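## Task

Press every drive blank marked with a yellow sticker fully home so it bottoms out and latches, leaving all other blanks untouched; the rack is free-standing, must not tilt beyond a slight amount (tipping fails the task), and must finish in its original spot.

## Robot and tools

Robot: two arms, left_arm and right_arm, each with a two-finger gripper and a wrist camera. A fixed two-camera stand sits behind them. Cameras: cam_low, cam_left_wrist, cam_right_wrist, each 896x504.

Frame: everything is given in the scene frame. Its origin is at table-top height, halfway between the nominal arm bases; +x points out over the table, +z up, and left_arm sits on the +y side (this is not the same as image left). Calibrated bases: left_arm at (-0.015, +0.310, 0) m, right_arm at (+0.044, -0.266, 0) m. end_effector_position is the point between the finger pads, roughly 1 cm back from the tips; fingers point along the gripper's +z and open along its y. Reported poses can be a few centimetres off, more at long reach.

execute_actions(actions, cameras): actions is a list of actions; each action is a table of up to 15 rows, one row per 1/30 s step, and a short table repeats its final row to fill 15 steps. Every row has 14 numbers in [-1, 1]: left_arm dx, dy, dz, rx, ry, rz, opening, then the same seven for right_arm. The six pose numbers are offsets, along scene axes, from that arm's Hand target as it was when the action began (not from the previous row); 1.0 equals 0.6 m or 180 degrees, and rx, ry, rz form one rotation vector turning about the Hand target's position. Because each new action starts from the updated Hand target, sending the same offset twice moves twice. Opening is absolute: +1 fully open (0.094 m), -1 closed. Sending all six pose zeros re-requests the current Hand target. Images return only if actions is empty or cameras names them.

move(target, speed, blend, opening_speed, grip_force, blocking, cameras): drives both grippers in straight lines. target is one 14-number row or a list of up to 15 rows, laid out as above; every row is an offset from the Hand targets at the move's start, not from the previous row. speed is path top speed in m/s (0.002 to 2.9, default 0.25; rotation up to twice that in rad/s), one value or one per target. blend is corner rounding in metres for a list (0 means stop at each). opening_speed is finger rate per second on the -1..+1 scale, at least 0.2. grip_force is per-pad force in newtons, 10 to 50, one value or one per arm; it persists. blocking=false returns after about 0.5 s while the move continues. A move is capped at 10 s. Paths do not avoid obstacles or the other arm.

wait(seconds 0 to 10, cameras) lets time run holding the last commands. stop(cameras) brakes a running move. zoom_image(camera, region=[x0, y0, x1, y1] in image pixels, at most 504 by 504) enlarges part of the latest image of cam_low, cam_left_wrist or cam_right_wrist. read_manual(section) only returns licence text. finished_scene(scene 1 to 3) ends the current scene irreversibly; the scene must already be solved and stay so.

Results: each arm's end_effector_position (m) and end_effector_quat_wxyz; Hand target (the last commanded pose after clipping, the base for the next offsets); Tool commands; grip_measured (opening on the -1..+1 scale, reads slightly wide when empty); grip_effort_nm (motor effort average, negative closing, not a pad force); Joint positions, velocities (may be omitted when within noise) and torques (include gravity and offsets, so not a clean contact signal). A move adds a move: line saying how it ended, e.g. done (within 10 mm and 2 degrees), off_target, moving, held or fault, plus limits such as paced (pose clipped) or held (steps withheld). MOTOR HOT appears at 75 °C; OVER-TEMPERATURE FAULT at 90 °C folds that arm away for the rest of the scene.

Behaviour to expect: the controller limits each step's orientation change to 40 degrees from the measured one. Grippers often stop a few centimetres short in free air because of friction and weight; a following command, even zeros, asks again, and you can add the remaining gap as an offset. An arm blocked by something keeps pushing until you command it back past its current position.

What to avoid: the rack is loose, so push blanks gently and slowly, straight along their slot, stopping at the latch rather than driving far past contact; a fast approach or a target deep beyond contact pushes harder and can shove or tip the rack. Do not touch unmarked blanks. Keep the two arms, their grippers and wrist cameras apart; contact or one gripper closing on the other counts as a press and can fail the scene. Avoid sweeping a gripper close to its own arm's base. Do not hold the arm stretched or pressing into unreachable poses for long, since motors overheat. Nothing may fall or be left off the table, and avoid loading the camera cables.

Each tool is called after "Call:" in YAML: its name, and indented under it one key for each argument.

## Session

Call:
execute_actions:
  actions: []

Call:
zoom_image:
  camera: "cam_low"
  region: [370, 20, 500, 150]

Scene clock: 0.00 s.
left_arm: end_effector_position=(+0.2171, +0.2911, +0.2868) grip_measured=+1.000 grip_effort_nm=n/a end_effector_quat_wxyz=(+0.425, -0.168, +0.881, -0.123) | right_arm: end_effector_position=(+0.2679, -0.2245, +0.3349) grip_measured=+1.000 grip_effort_nm=n/a end_effector_quat_wxyz=(+0.428, +0.004, +0.843, +0.326)
Joint positions: left_arm=[-0.05 0.743 1.101 -1.011 0.016 -0.459 0.094] | right_arm=[-0.553 0.908 1.256 -1.266 -1.012 -0.18 0.094]
Joint velocities: within noise
Joint torques (N m): no reading
Heat: left arm: 22 °C; right arm: 23 °C.
Hand target: left_arm +0.2164, +0.2922, +0.2908; +0.432, -0.166, +0.878, -0.121 | right_arm +0.2663, -0.2220, +0.3382; +0.432, -0.003, +0.840, +0.329
Tool commands: left_gripper/opening=+1.0 right_gripper/opening=+1.0
camera_calibration:
cam_left_wrist: T_world_to_cam=[[0.177659, -0.916538, 0.358322, 0.124732], [-0.870954, -0.315946, -0.376321, 0.422882], [0.458123, -0.245225, -0.854393, 0.306754], [0, 0, 0, 1]] pos_world=[0.20562, 0.323153, 0.376534]
cam_right_wrist: T_world_to_cam=[[0.27032, -0.772431, -0.574698, -0.05421], [-0.887072, 0.0321833, -0.460508, 0.437121], [0.374206, 0.634283, -0.676502, 0.359426], [0, 0, 0, 1]] pos_world=[0.267912, -0.283919, 0.413295]

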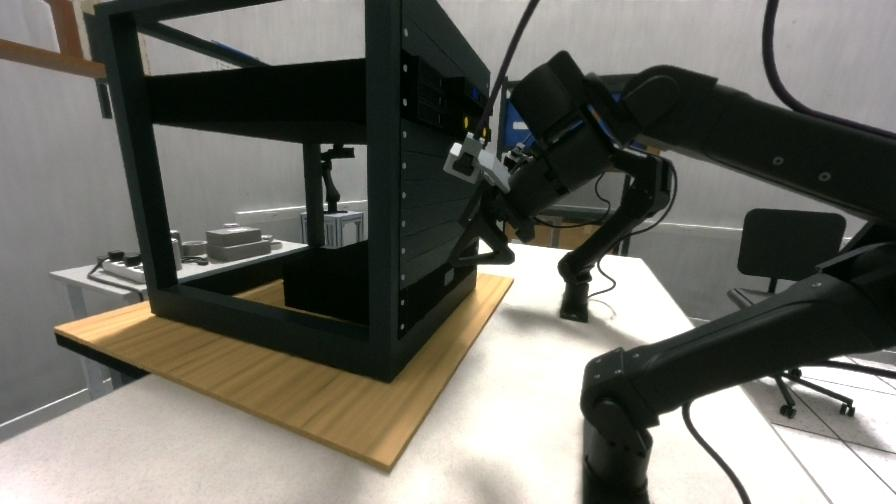

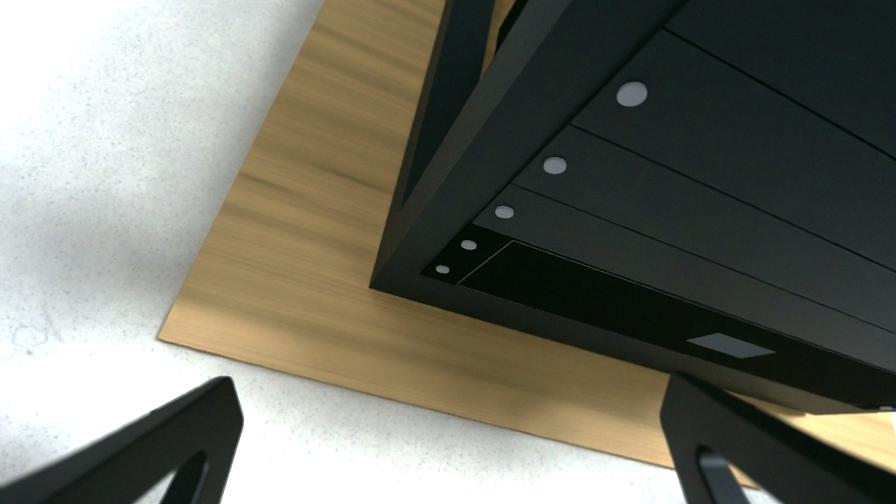

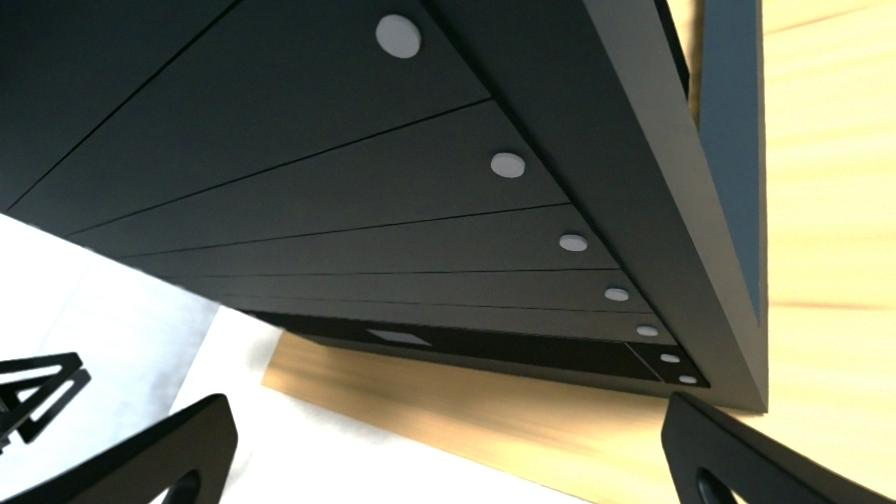

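Scaled by 3.877 from the camera's 896x504 image, which has a finer 1280x720 frame.

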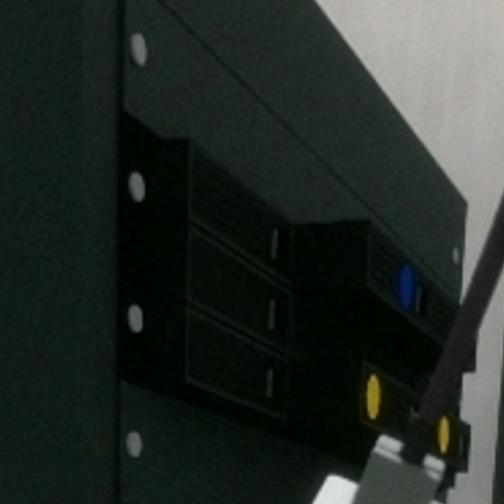

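Call:
move:
  target: [-0.061,-0.204,0.399,0.133,-0.207,-0.021,-1,-0.11,0.203,0.32,-0.152,-0.19,-0.1545,-1]
  speed: 0.3
  cameras: ["all"]

Call:
zoom_image:
  camera: "cam_low"
  region: [370, 20, 500, 150]

Scene clock: 5.27 s.
left_arm: end_effector_position=(+0.1795, +0.1634, +0.5266) grip_measured=-0.997 grip_effort_nm=-0.15 end_effector_quat_wxyz=(+0.697, +0.019, +0.717, +0.005) | right_arm: end_effector_position=(+0.1984, -0.0907, +0.5236) grip_measured=-0.997 grip_effort_nm=-0.18 end_effector_quat_wxyz=(+0.704, -0.075, +0.705, +0.043)
Joint positions: left_arm=[-1.455 1.142 1.757 -0.863 -1.455 -0.213 0] | right_arm=[1.73 1.163 1.774 -0.99 1.555 0.334 0]
Joint torques (N m): left_arm=[0.09 -2.09 3.26 1.72 -0.46 0.07] | right_arm=[-0.88 -1.85 5.45 1.49 0.4 0.1]
Heat: left arm: 22 °C; right arm: 24 °C.
Hand target: left_arm +0.1798, +0.1699, +0.5302; +0.708, +0.000, +0.706, +0.000 | right_arm +0.2002, -0.1001, +0.5302; +0.707, +0.000, +0.707, +0.000
Off the commanded pose: left_arm 0.007 m, 3 deg | right_arm 0.012 m, 10 deg.
joint sent to its limit (right arm) — joint 5 (wrist yaw), upper limit. The joint targets are off in orientation, not in position.
move: off_target (left_arm, right_arm); limits=paced
camera_calibration:
cam_left_wrist: T_world_to_cam=[[-0.0298662, -0.998594, -0.0437845, 0.190792], [-0.460729, 0.0526264, -0.885979, 0.574683], [0.887038, -0.00628803, -0.461653, 0.174764], [0, 0, 0, 1]] pos_world=[0.115449, 0.161379, 0.598191]
cam_right_wrist: T_world_to_cam=[[0.181266, -0.983136, 0.0242202, -0.138631], [-0.424993, -0.100521, -0.899598, 0.584276], [0.886861, 0.152773, -0.436047, 0.156863], [0, 0, 0, 1]] pos_world=[0.134327, -0.101526, 0.597371]

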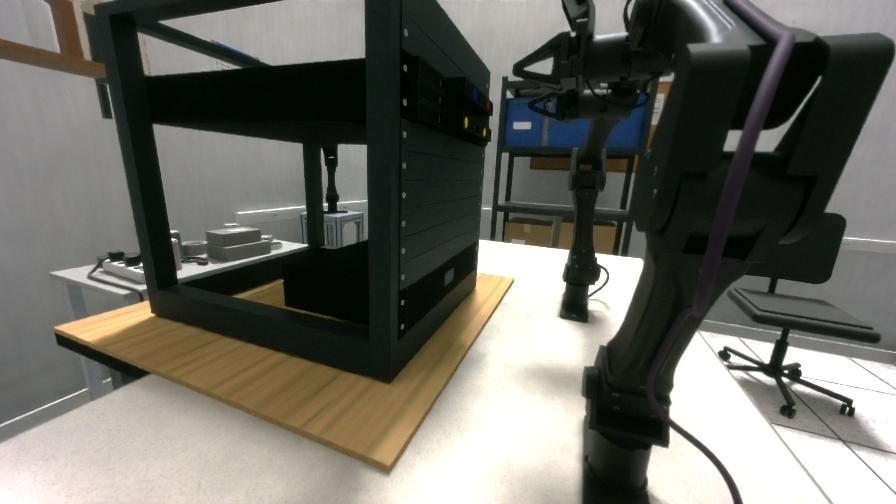

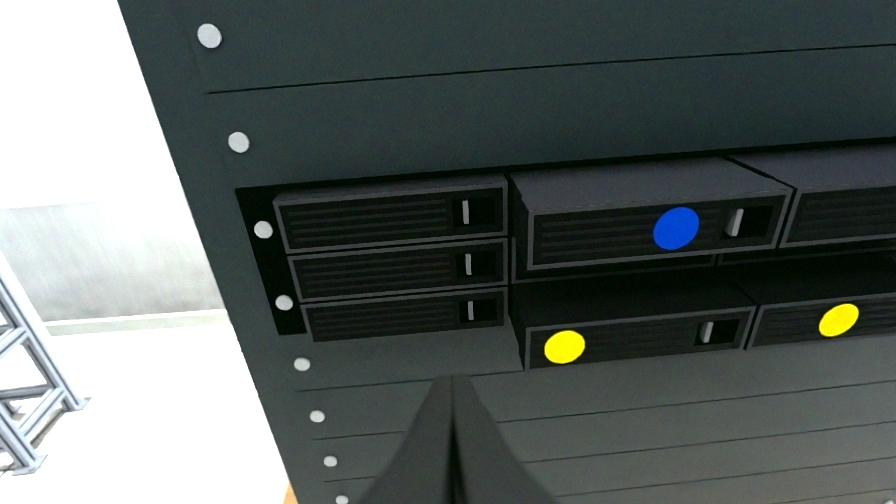

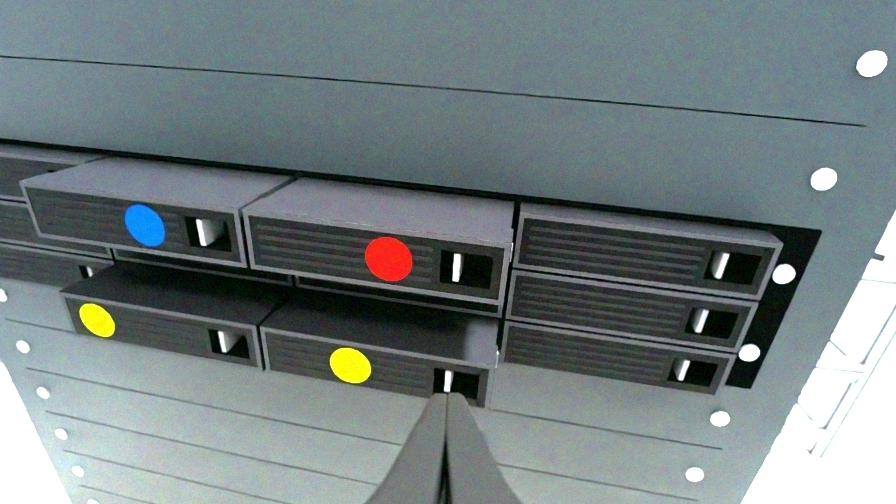

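Scaled by 3.877 from the camera's 896x504 image, which has a finer 1280x720 frame.

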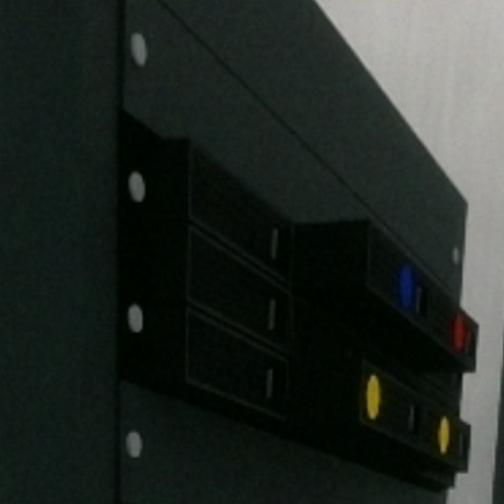

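Call:
move:
  target: [0.109,-0.163,-0.113,0,-0.044,0,-1,0,-0.09,0,0,0,0,-1]
  cameras: ["cam_left_wrist","cam_low"]

Scene clock: 11.07 s.
left_arm: end_effector_position=(+0.2452, +0.0712, +0.4574) grip_measured=-0.997 grip_effort_nm=-0.15 end_effector_quat_wxyz=(+0.747, +0.006, +0.665, +0.017) | right_arm: end_effector_position=(+0.2029, -0.1512, +0.5320) grip_measured=-0.997 grip_effort_nm=-0.18 end_effector_quat_wxyz=(+0.702, -0.071, +0.704, +0.082)
Joint positions: left_arm=[-1.227 1.263 1.185 0.448 -1.243 0.384 0] | right_arm=[1.786 0.975 1.73 -0.99 1.562 0.251 0]
Joint torques (N m): left_arm=[0.59 -5.23 4.88 1.67 0.46 0.05] | right_arm=[0.94 0.42 2.82 1.31 0.24 -0.11]
Heat: left arm: 23 °C; right arm: 25 °C.
Hand target: left_arm +0.2452, +0.0720, +0.4624; +0.755, +0.000, +0.655, +0.000 | right_arm +0.2002, -0.1541, +0.5302; +0.707, +0.000, +0.707, +0.000
Off the commanded pose: left_arm 0.005 m, 2 deg | right_arm 0.004 m, 12 deg.
joint sent to its limit (right arm) — joint 5 (wrist yaw), upper limit. The joint targets are off in orientation, not in position.
move: off_target (right_arm)
camera_calibration:
cam_left_wrist: T_world_to_cam=[[0.00936446, -0.999003, -0.0436535, 0.0881118], [-0.329429, 0.0381363, -0.94341, 0.54357], [0.944134, 0.0232152, -0.328743, 0.00707989], [0, 0, 0, 1]] pos_world=[0.171558, 0.0671298, 0.518984]
Images, in order (width x height): cam_low 896x504, cam_left_wrist 896x504.

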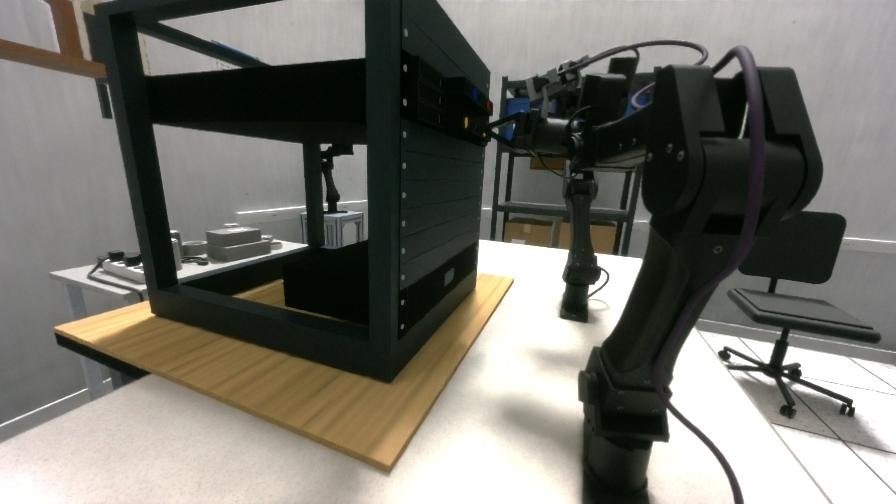

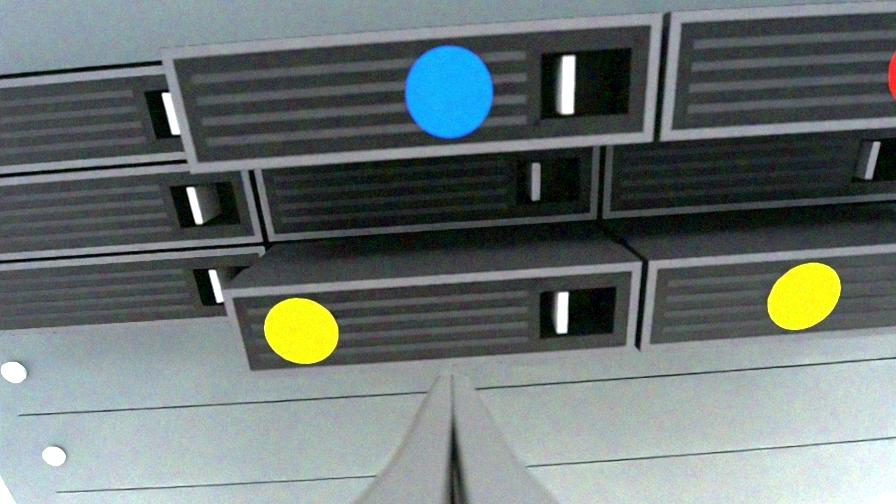

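Call:
move:
  target:
    - [0.05,0.0,0,0,0,0,-1,0,0,0,0,0,0,-1]
    - [0.105,0,0.007,0,0,0,-1,0,0,0,0,0,0,-1]
  blend: 0.003
  speed: [0.1,0.05]
  cameras: ["cam_left_wrist"]

Scene clock: 13.83 s.
left_arm: end_effector_position=(+0.3047, +0.0782, +0.4631) grip_measured=-0.997 grip_effort_nm=-0.16 end_effector_quat_wxyz=(+0.756, -0.012, +0.654, +0.010) | right_arm: end_effector_position=(+0.2029, -0.1512, +0.5320) grip_measured=-0.997 grip_effort_nm=-0.18 end_effector_quat_wxyz=(+0.702, -0.071, +0.704, +0.082)
Joint positions: left_arm=[-1.015 1.342 1.264 0.372 -1.05 0.253 0] | right_arm=[1.786 0.975 1.73 -0.99 1.562 0.251 0]
Joint torques (N m): left_arm=[0.87 -4.71 8.24 0.99 0.53 -0.2] | right_arm=[0.92 0.42 2.82 1.31 0.24 -0.1]
Heat: left arm: 23 °C; right arm: 25 °C.
Hand target: left_arm +0.3082, +0.0720, +0.4665; +0.755, +0.001, +0.655, +0.000 | right_arm +0.2002, -0.1541, +0.5302; +0.707, +0.000, +0.707, +0.000
Off the commanded pose: left_arm 0.008 m, 2 deg | right_arm 0.004 m, 12 deg.
joint sent to its limit (right arm) — joint 5 (wrist yaw), upper limit. The joint targets are off in orientation, not in position.
move: off_target (right_arm)
camera_calibration:
cam_left_wrist: T_world_to_cam=[[0.0230314, -0.999701, -0.00817583, 0.0742384], [-0.301844, 0.000842839, -0.953357, 0.56728], [0.953079, 0.024425, -0.301734, -0.0627365], [0, 0, 0, 1]] pos_world=[0.229313, 0.0752705, 0.522497]
Images, in order (width x height): cam_left_wrist 896x504.

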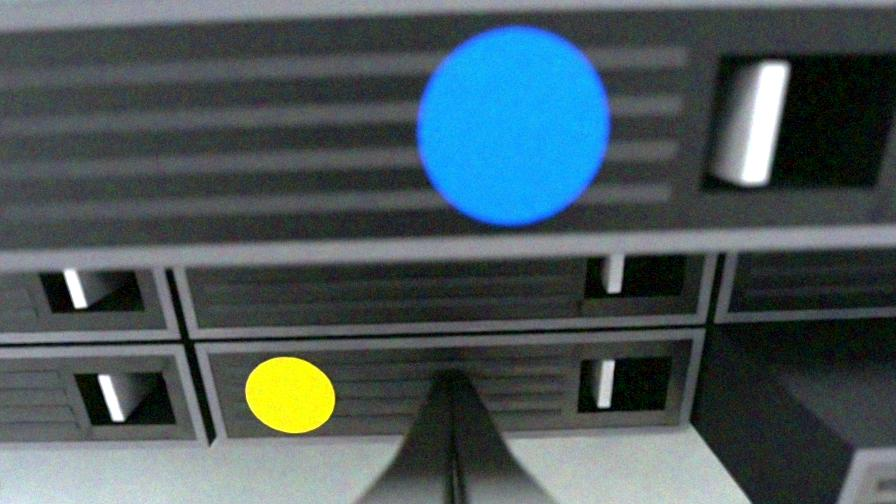

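Call:
move:
  target: [0.055,0,-0.006,0,0,0,-1,0,0,0,0,0,0,-1]
  speed: 0.05
  cameras: ["cam_left_wrist"]

Scene clock: 15.63 s.
left_arm: end_effector_position=(+0.3068, +0.0782, +0.4636) grip_measured=-0.997 grip_effort_nm=-0.15 end_effector_quat_wxyz=(+0.754, -0.019, +0.657, +0.001) | right_arm: end_effector_position=(+0.2029, -0.1512, +0.5320) grip_measured=-0.997 grip_effort_nm=-0.18 end_effector_quat_wxyz=(+0.702, -0.071, +0.704, +0.082)
Joint positions: left_arm=[-1.008 1.345 1.28 0.34 -1.045 0.212 0] | right_arm=[1.786 0.975 1.73 -0.99 1.562 0.251 0]
Joint torques (N m): left_arm=[9.35 -0.95 9.1 1.2 1.42 -0.22] | right_arm=[0.94 0.42 2.82 1.31 0.24 -0.11]
Heat: left arm: 23 °C; right arm: 25 °C.
Hand target: left_arm +0.3412, +0.0720, +0.4630; +0.755, +0.000, +0.655, +0.000 | right_arm +0.2002, -0.1541, +0.5302; +0.707, +0.000, +0.707, +0.000
Off the commanded pose: left_arm 0.035 m, 2 deg | right_arm 0.004 m, 12 deg.
joint sent to its limit (right arm) — joint 5 (wrist yaw), upper limit. The joint targets are off in orientation, not in position.
move: off_target (left_arm, right_arm)
camera_calibration:
cam_left_wrist: T_world_to_cam=[[0.0189446, -0.999706, 0.015144, 0.0646041], [-0.309156, -0.0202616, -0.950796, 0.571099], [0.950823, 0.0133306, -0.309449, -0.0593835], [0, 0, 0, 1]] pos_world=[0.231798, 0.0769481, 0.523644]
Images, in order (width x height): cam_left_wrist 896x504.

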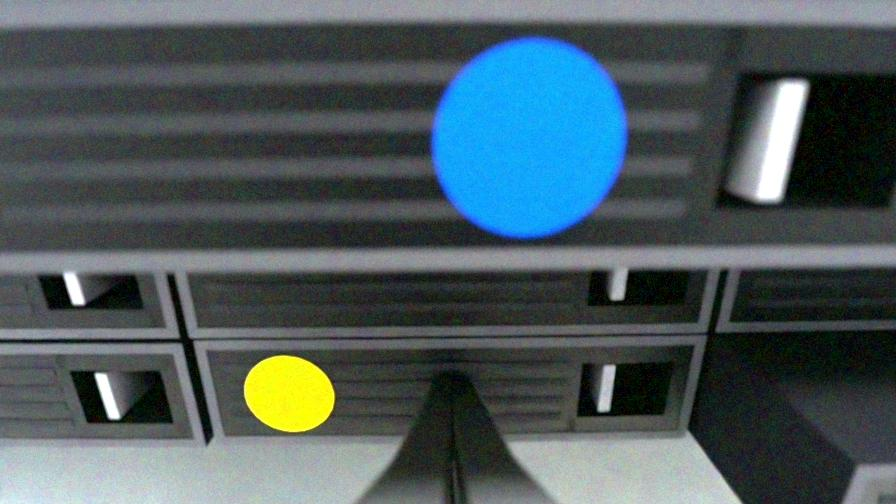

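Call:
move:
  target:
    - [-0.16,0,-0.002,0,0,0,-1,0,0,0,0,0,0,-1]
    - [-0.18,0.12,0.02,0,0,0,-1,0.07,0.173,-0.115,0,-0.044,0,-1]
  blend: [0.02,0]
  speed: 0.2
  cameras: ["all"]

Scene clock: 19.10 s.
left_arm: end_effector_position=(+0.2317, +0.1491, +0.4809) grip_measured=-0.997 grip_effort_nm=-0.15 end_effector_quat_wxyz=(+0.758, -0.018, +0.652, +0.000) | right_arm: end_effector_position=(+0.2400, -0.0493, +0.4599) grip_measured=-0.997 grip_effort_nm=-0.18 end_effector_quat_wxyz=(+0.705, +0.012, +0.708, -0.038)
Joint positions: left_arm=[-1.161 0.999 1.106 0.296 -1.182 0.348 0] | right_arm=[1.503 1.308 1.586 -0.851 1.565 0.536 0]
Joint torques (N m): left_arm=[0.49 -1.84 4.81 0.86 0.46 -0.15] | right_arm=[-0.9 -4.21 5.18 1.57 0.3 0.13]
Heat: left arm: 23 °C; right arm: 26 °C.
Hand target: left_arm +0.2332, +0.1440, +0.4751; +0.755, +0.000, +0.655, +0.000 | right_arm +0.2423, -0.0504, +0.4613; +0.754, +0.000, +0.657, +0.000
Off the commanded pose: left_arm 0.008 m, 2 deg | right_arm 0.003 m, 9 deg.
move: off_target (right_arm)
camera_calibration:
cam_left_wrist: T_world_to_cam=[[0.0146628, -0.99979, 0.0143485, 0.138086], [-0.297362, -0.0180609, -0.954594, 0.564601], [0.954652, 0.00973036, -0.297565, 0.0102242], [0, 0, 0, 1]] pos_world=[0.156106, 0.148155, 0.540026]
cam_right_wrist: T_world_to_cam=[[-0.0555121, -0.998335, 0.0156835, -0.0439413], [-0.433448, 0.00994544, -0.901124, 0.556837], [0.899467, -0.0568213, -0.433278, 0.0712782], [0, 0, 0, 1]] pos_world=[0.174808, -0.045356, 0.533352]

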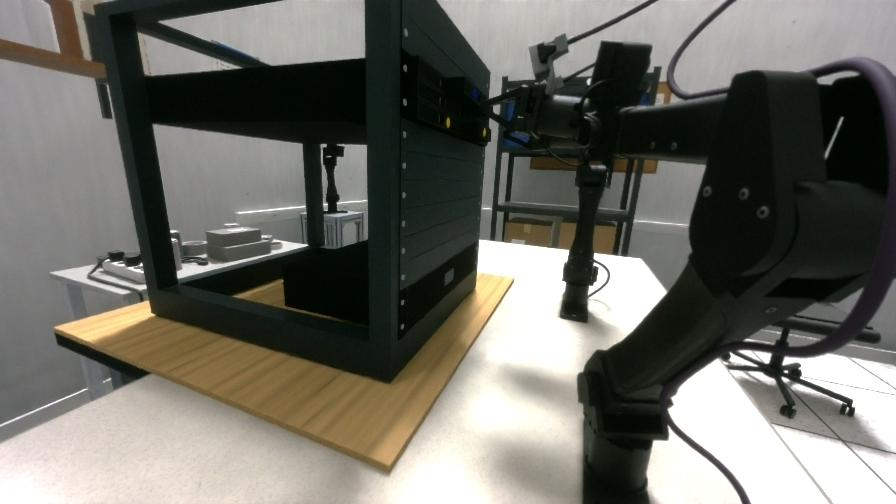

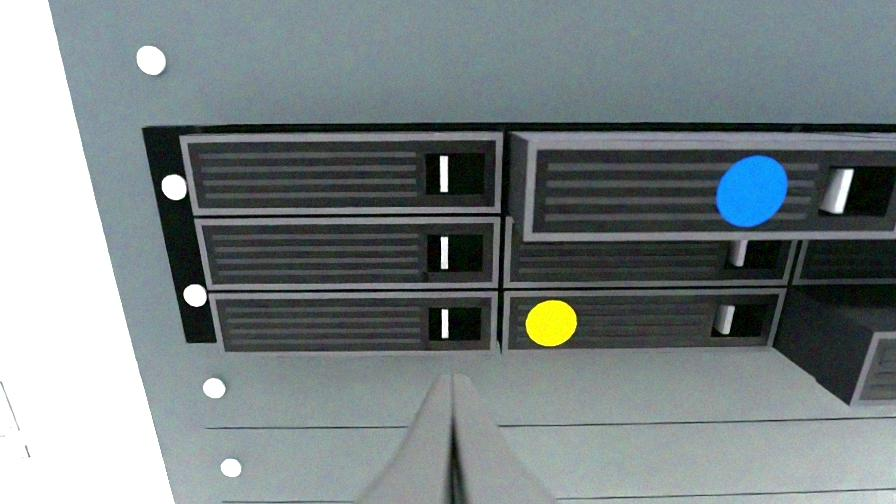

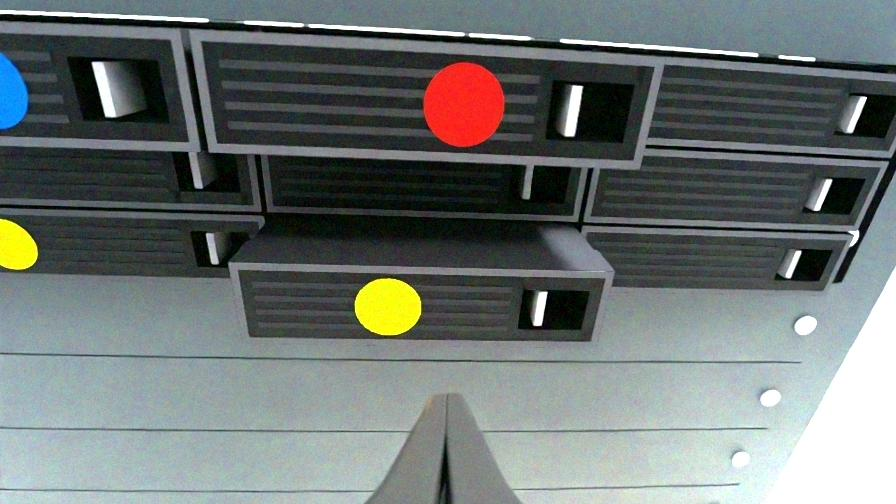

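Call:
move:
  target:
    - [0,0,0,0,0,0,-1,0.04,0.0,0.007,0,0,0,-1]
    - [0,0,0,0,0,0,-1,0.115,0,0.01,0,0,0,-1]
  blend: 0.003
  speed: [0.1,0.05]
  cameras: ["cam_right_wrist"]

Scene clock: 23.30 s.
left_arm: end_effector_position=(+0.2317, +0.1491, +0.4809) grip_measured=-0.997 grip_effort_nm=-0.15 end_effector_quat_wxyz=(+0.758, -0.018, +0.652, +0.000) | right_arm: end_effector_position=(+0.3107, -0.0482, +0.4639) grip_measured=-0.997 grip_effort_nm=-0.18 end_effector_quat_wxyz=(+0.747, -0.007, +0.664, -0.013)
Joint positions: left_arm=[-1.161 0.999 1.106 0.296 -1.182 0.348 0] | right_arm=[1.192 1.194 1.183 0.32 1.174 -0.314 0]
Joint torques (N m): left_arm=[0.49 -1.88 4.86 0.86 0.44 -0.16] | right_arm=[-0.95 -4.92 4.88 1.94 -0.33 -0.09]
Heat: left arm: 23 °C; right arm: 26 °C.
Hand target: left_arm +0.2332, +0.1440, +0.4751; +0.755, +0.000, +0.655, +0.000 | right_arm +0.3113, -0.0504, +0.4673; +0.754, +0.000, +0.657, +0.000
Off the commanded pose: left_arm 0.008 m, 2 deg | right_arm 0.004 m, 2 deg.
move: done
camera_calibration:
cam_right_wrist: T_world_to_cam=[[0.00765157, -0.999933, 0.00867251, -0.0554743], [-0.321462, -0.0106721, -0.946862, 0.576615], [0.946892, 0.0044571, -0.321522, -0.0542054], [0, 0, 0, 1]] pos_world=[0.237111, -0.0490753, 0.529028]
Images, in order (width x height): cam_right_wrist 896x504.

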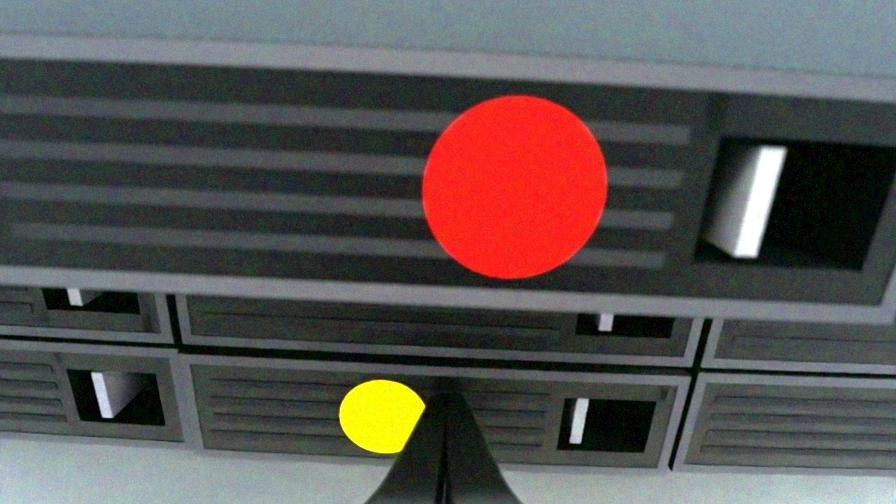

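Call:
move:
  target: [0,0,0,0,0,0,-1,0.06,0,-0.006,0,0,0,-1]
  speed: 0.05
  cameras: ["cam_right_wrist"]

Scene clock: 25.27 s.
left_arm: end_effector_position=(+0.2317, +0.1491, +0.4809) grip_measured=-0.997 grip_effort_nm=-0.15 end_effector_quat_wxyz=(+0.758, -0.018, +0.652, +0.000) | right_arm: end_effector_position=(+0.3153, -0.0493, +0.4651) grip_measured=-0.997 grip_effort_nm=-0.18 end_effector_quat_wxyz=(+0.749, +0.004, +0.662, +0.010)
Joint positions: left_arm=[-1.161 0.999 1.106 0.296 -1.182 0.348 0] | right_arm=[1.167 1.188 1.183 0.303 1.136 -0.252 0]
Joint torques (N m): left_arm=[0.47 -1.88 4.88 0.85 0.45 -0.17] | right_arm=[-11.15 -0.95 6.61 1.5 -1.08 0.15]
Heat: left arm: 23 °C; right arm: 26 °C.
Hand target: left_arm +0.2332, +0.1440, +0.4751; +0.755, +0.000, +0.655, +0.000 | right_arm +0.3473, -0.0503, +0.4636; +0.754, +0.000, +0.657, +0.000
Off the commanded pose: left_arm 0.008 m, 2 deg | right_arm 0.032 m, 1 deg.
move: off_target (right_arm)
camera_calibration:
cam_right_wrist: T_world_to_cam=[[0.0273108, -0.998929, -0.0373539, -0.0412903], [-0.315737, 0.0268347, -0.948467, 0.580008], [0.948454, 0.0376974, -0.314666, -0.060185], [0, 0, 0, 1]] pos_world=[0.24134, -0.0545416, 0.529638]
Images, in order (width x height): cam_right_wrist 896x504.

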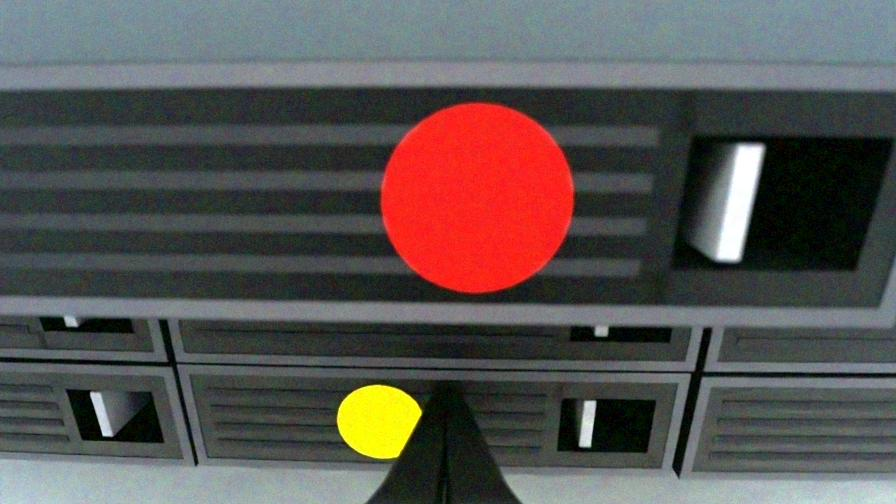

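Call:
move:
  target: [0,0,0,0,0,0,-1,-0.19,0,0,0,0,0,-1]
  speed: 0.2
  cameras: ["all"]

Call:
zoom_image:
  camera: "cam_low"
  region: [370, 20, 500, 150]

Scene clock: 28.87 s.
left_arm: end_effector_position=(+0.2317, +0.1491, +0.4809) grip_measured=-0.997 grip_effort_nm=-0.15 end_effector_quat_wxyz=(+0.758, -0.018, +0.652, +0.000) | right_arm: end_effector_position=(+0.2354, -0.0528, +0.4654) grip_measured=-0.997 grip_effort_nm=-0.18 end_effector_quat_wxyz=(+0.749, -0.006, +0.663, -0.004)
Joint positions: left_arm=[-1.161 0.999 1.106 0.296 -1.182 0.348 0] | right_arm=[1.514 1.21 1.034 1.245 1.432 -1.079 0]
Joint torques (N m): left_arm=[0.51 -1.91 4.85 0.85 0.46 -0.16] | right_arm=[0.73 -3.06 4.37 0.7 -0.53 -0.09]
Heat: left arm: 23 °C; right arm: 26 °C.
Hand target: left_arm +0.2332, +0.1440, +0.4751; +0.755, +0.000, +0.655, +0.000 | right_arm +0.2333, -0.0504, +0.4636; +0.754, +0.000, +0.657, +0.000
Off the commanded pose: left_arm 0.008 m, 2 deg | right_arm 0.004 m, 1 deg.
move: done
camera_calibration:
cam_left_wrist: T_world_to_cam=[[0.0146628, -0.99979, 0.0143485, 0.138086], [-0.297362, -0.0180609, -0.954594, 0.564601], [0.954652, 0.00973036, -0.297565, 0.0102242], [0, 0, 0, 1]] pos_world=[0.156106, 0.148155, 0.540026]
cam_right_wrist: T_world_to_cam=[[0.0190383, -0.99981, -0.00411094, -0.0561899], [-0.317551, -0.00214789, -0.948239, 0.55393], [0.94805, 0.0193583, -0.317532, 0.0162895], [0, 0, 0, 1]] pos_world=[0.161527, -0.0553048, 0.530199]

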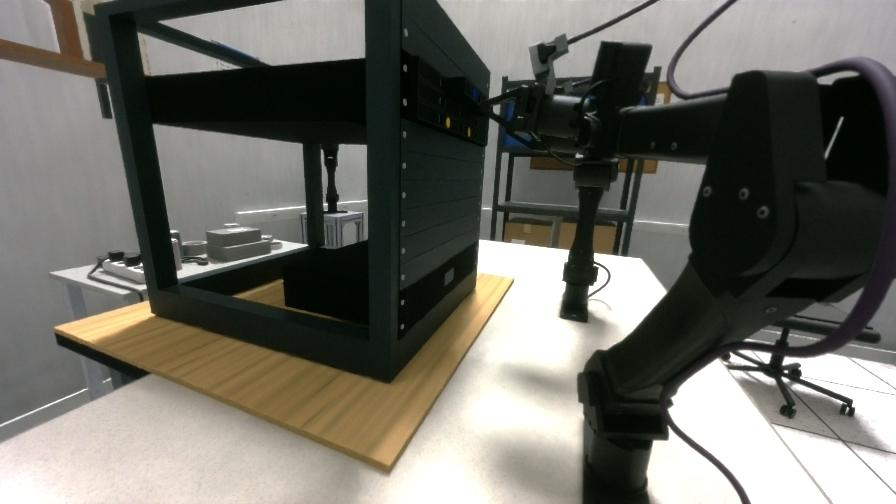

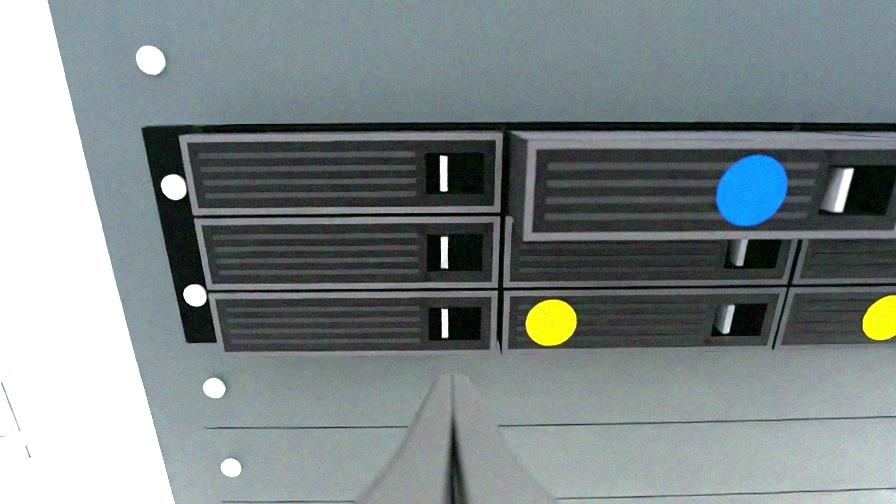

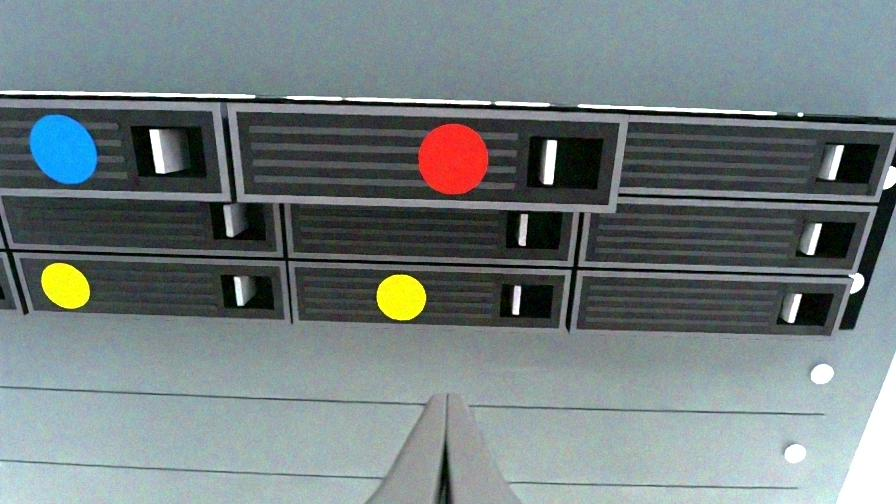

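Scaled by 3.877 from the camera's 896x504 image, which has a finer 1280x720 frame.

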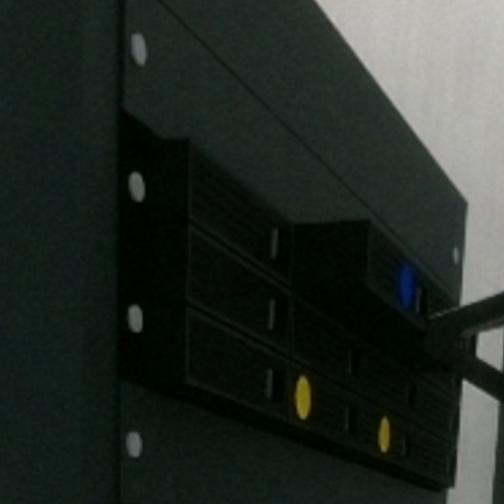

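Call:
finished_scene:
  scene: 2

The scene is finished: the task was done.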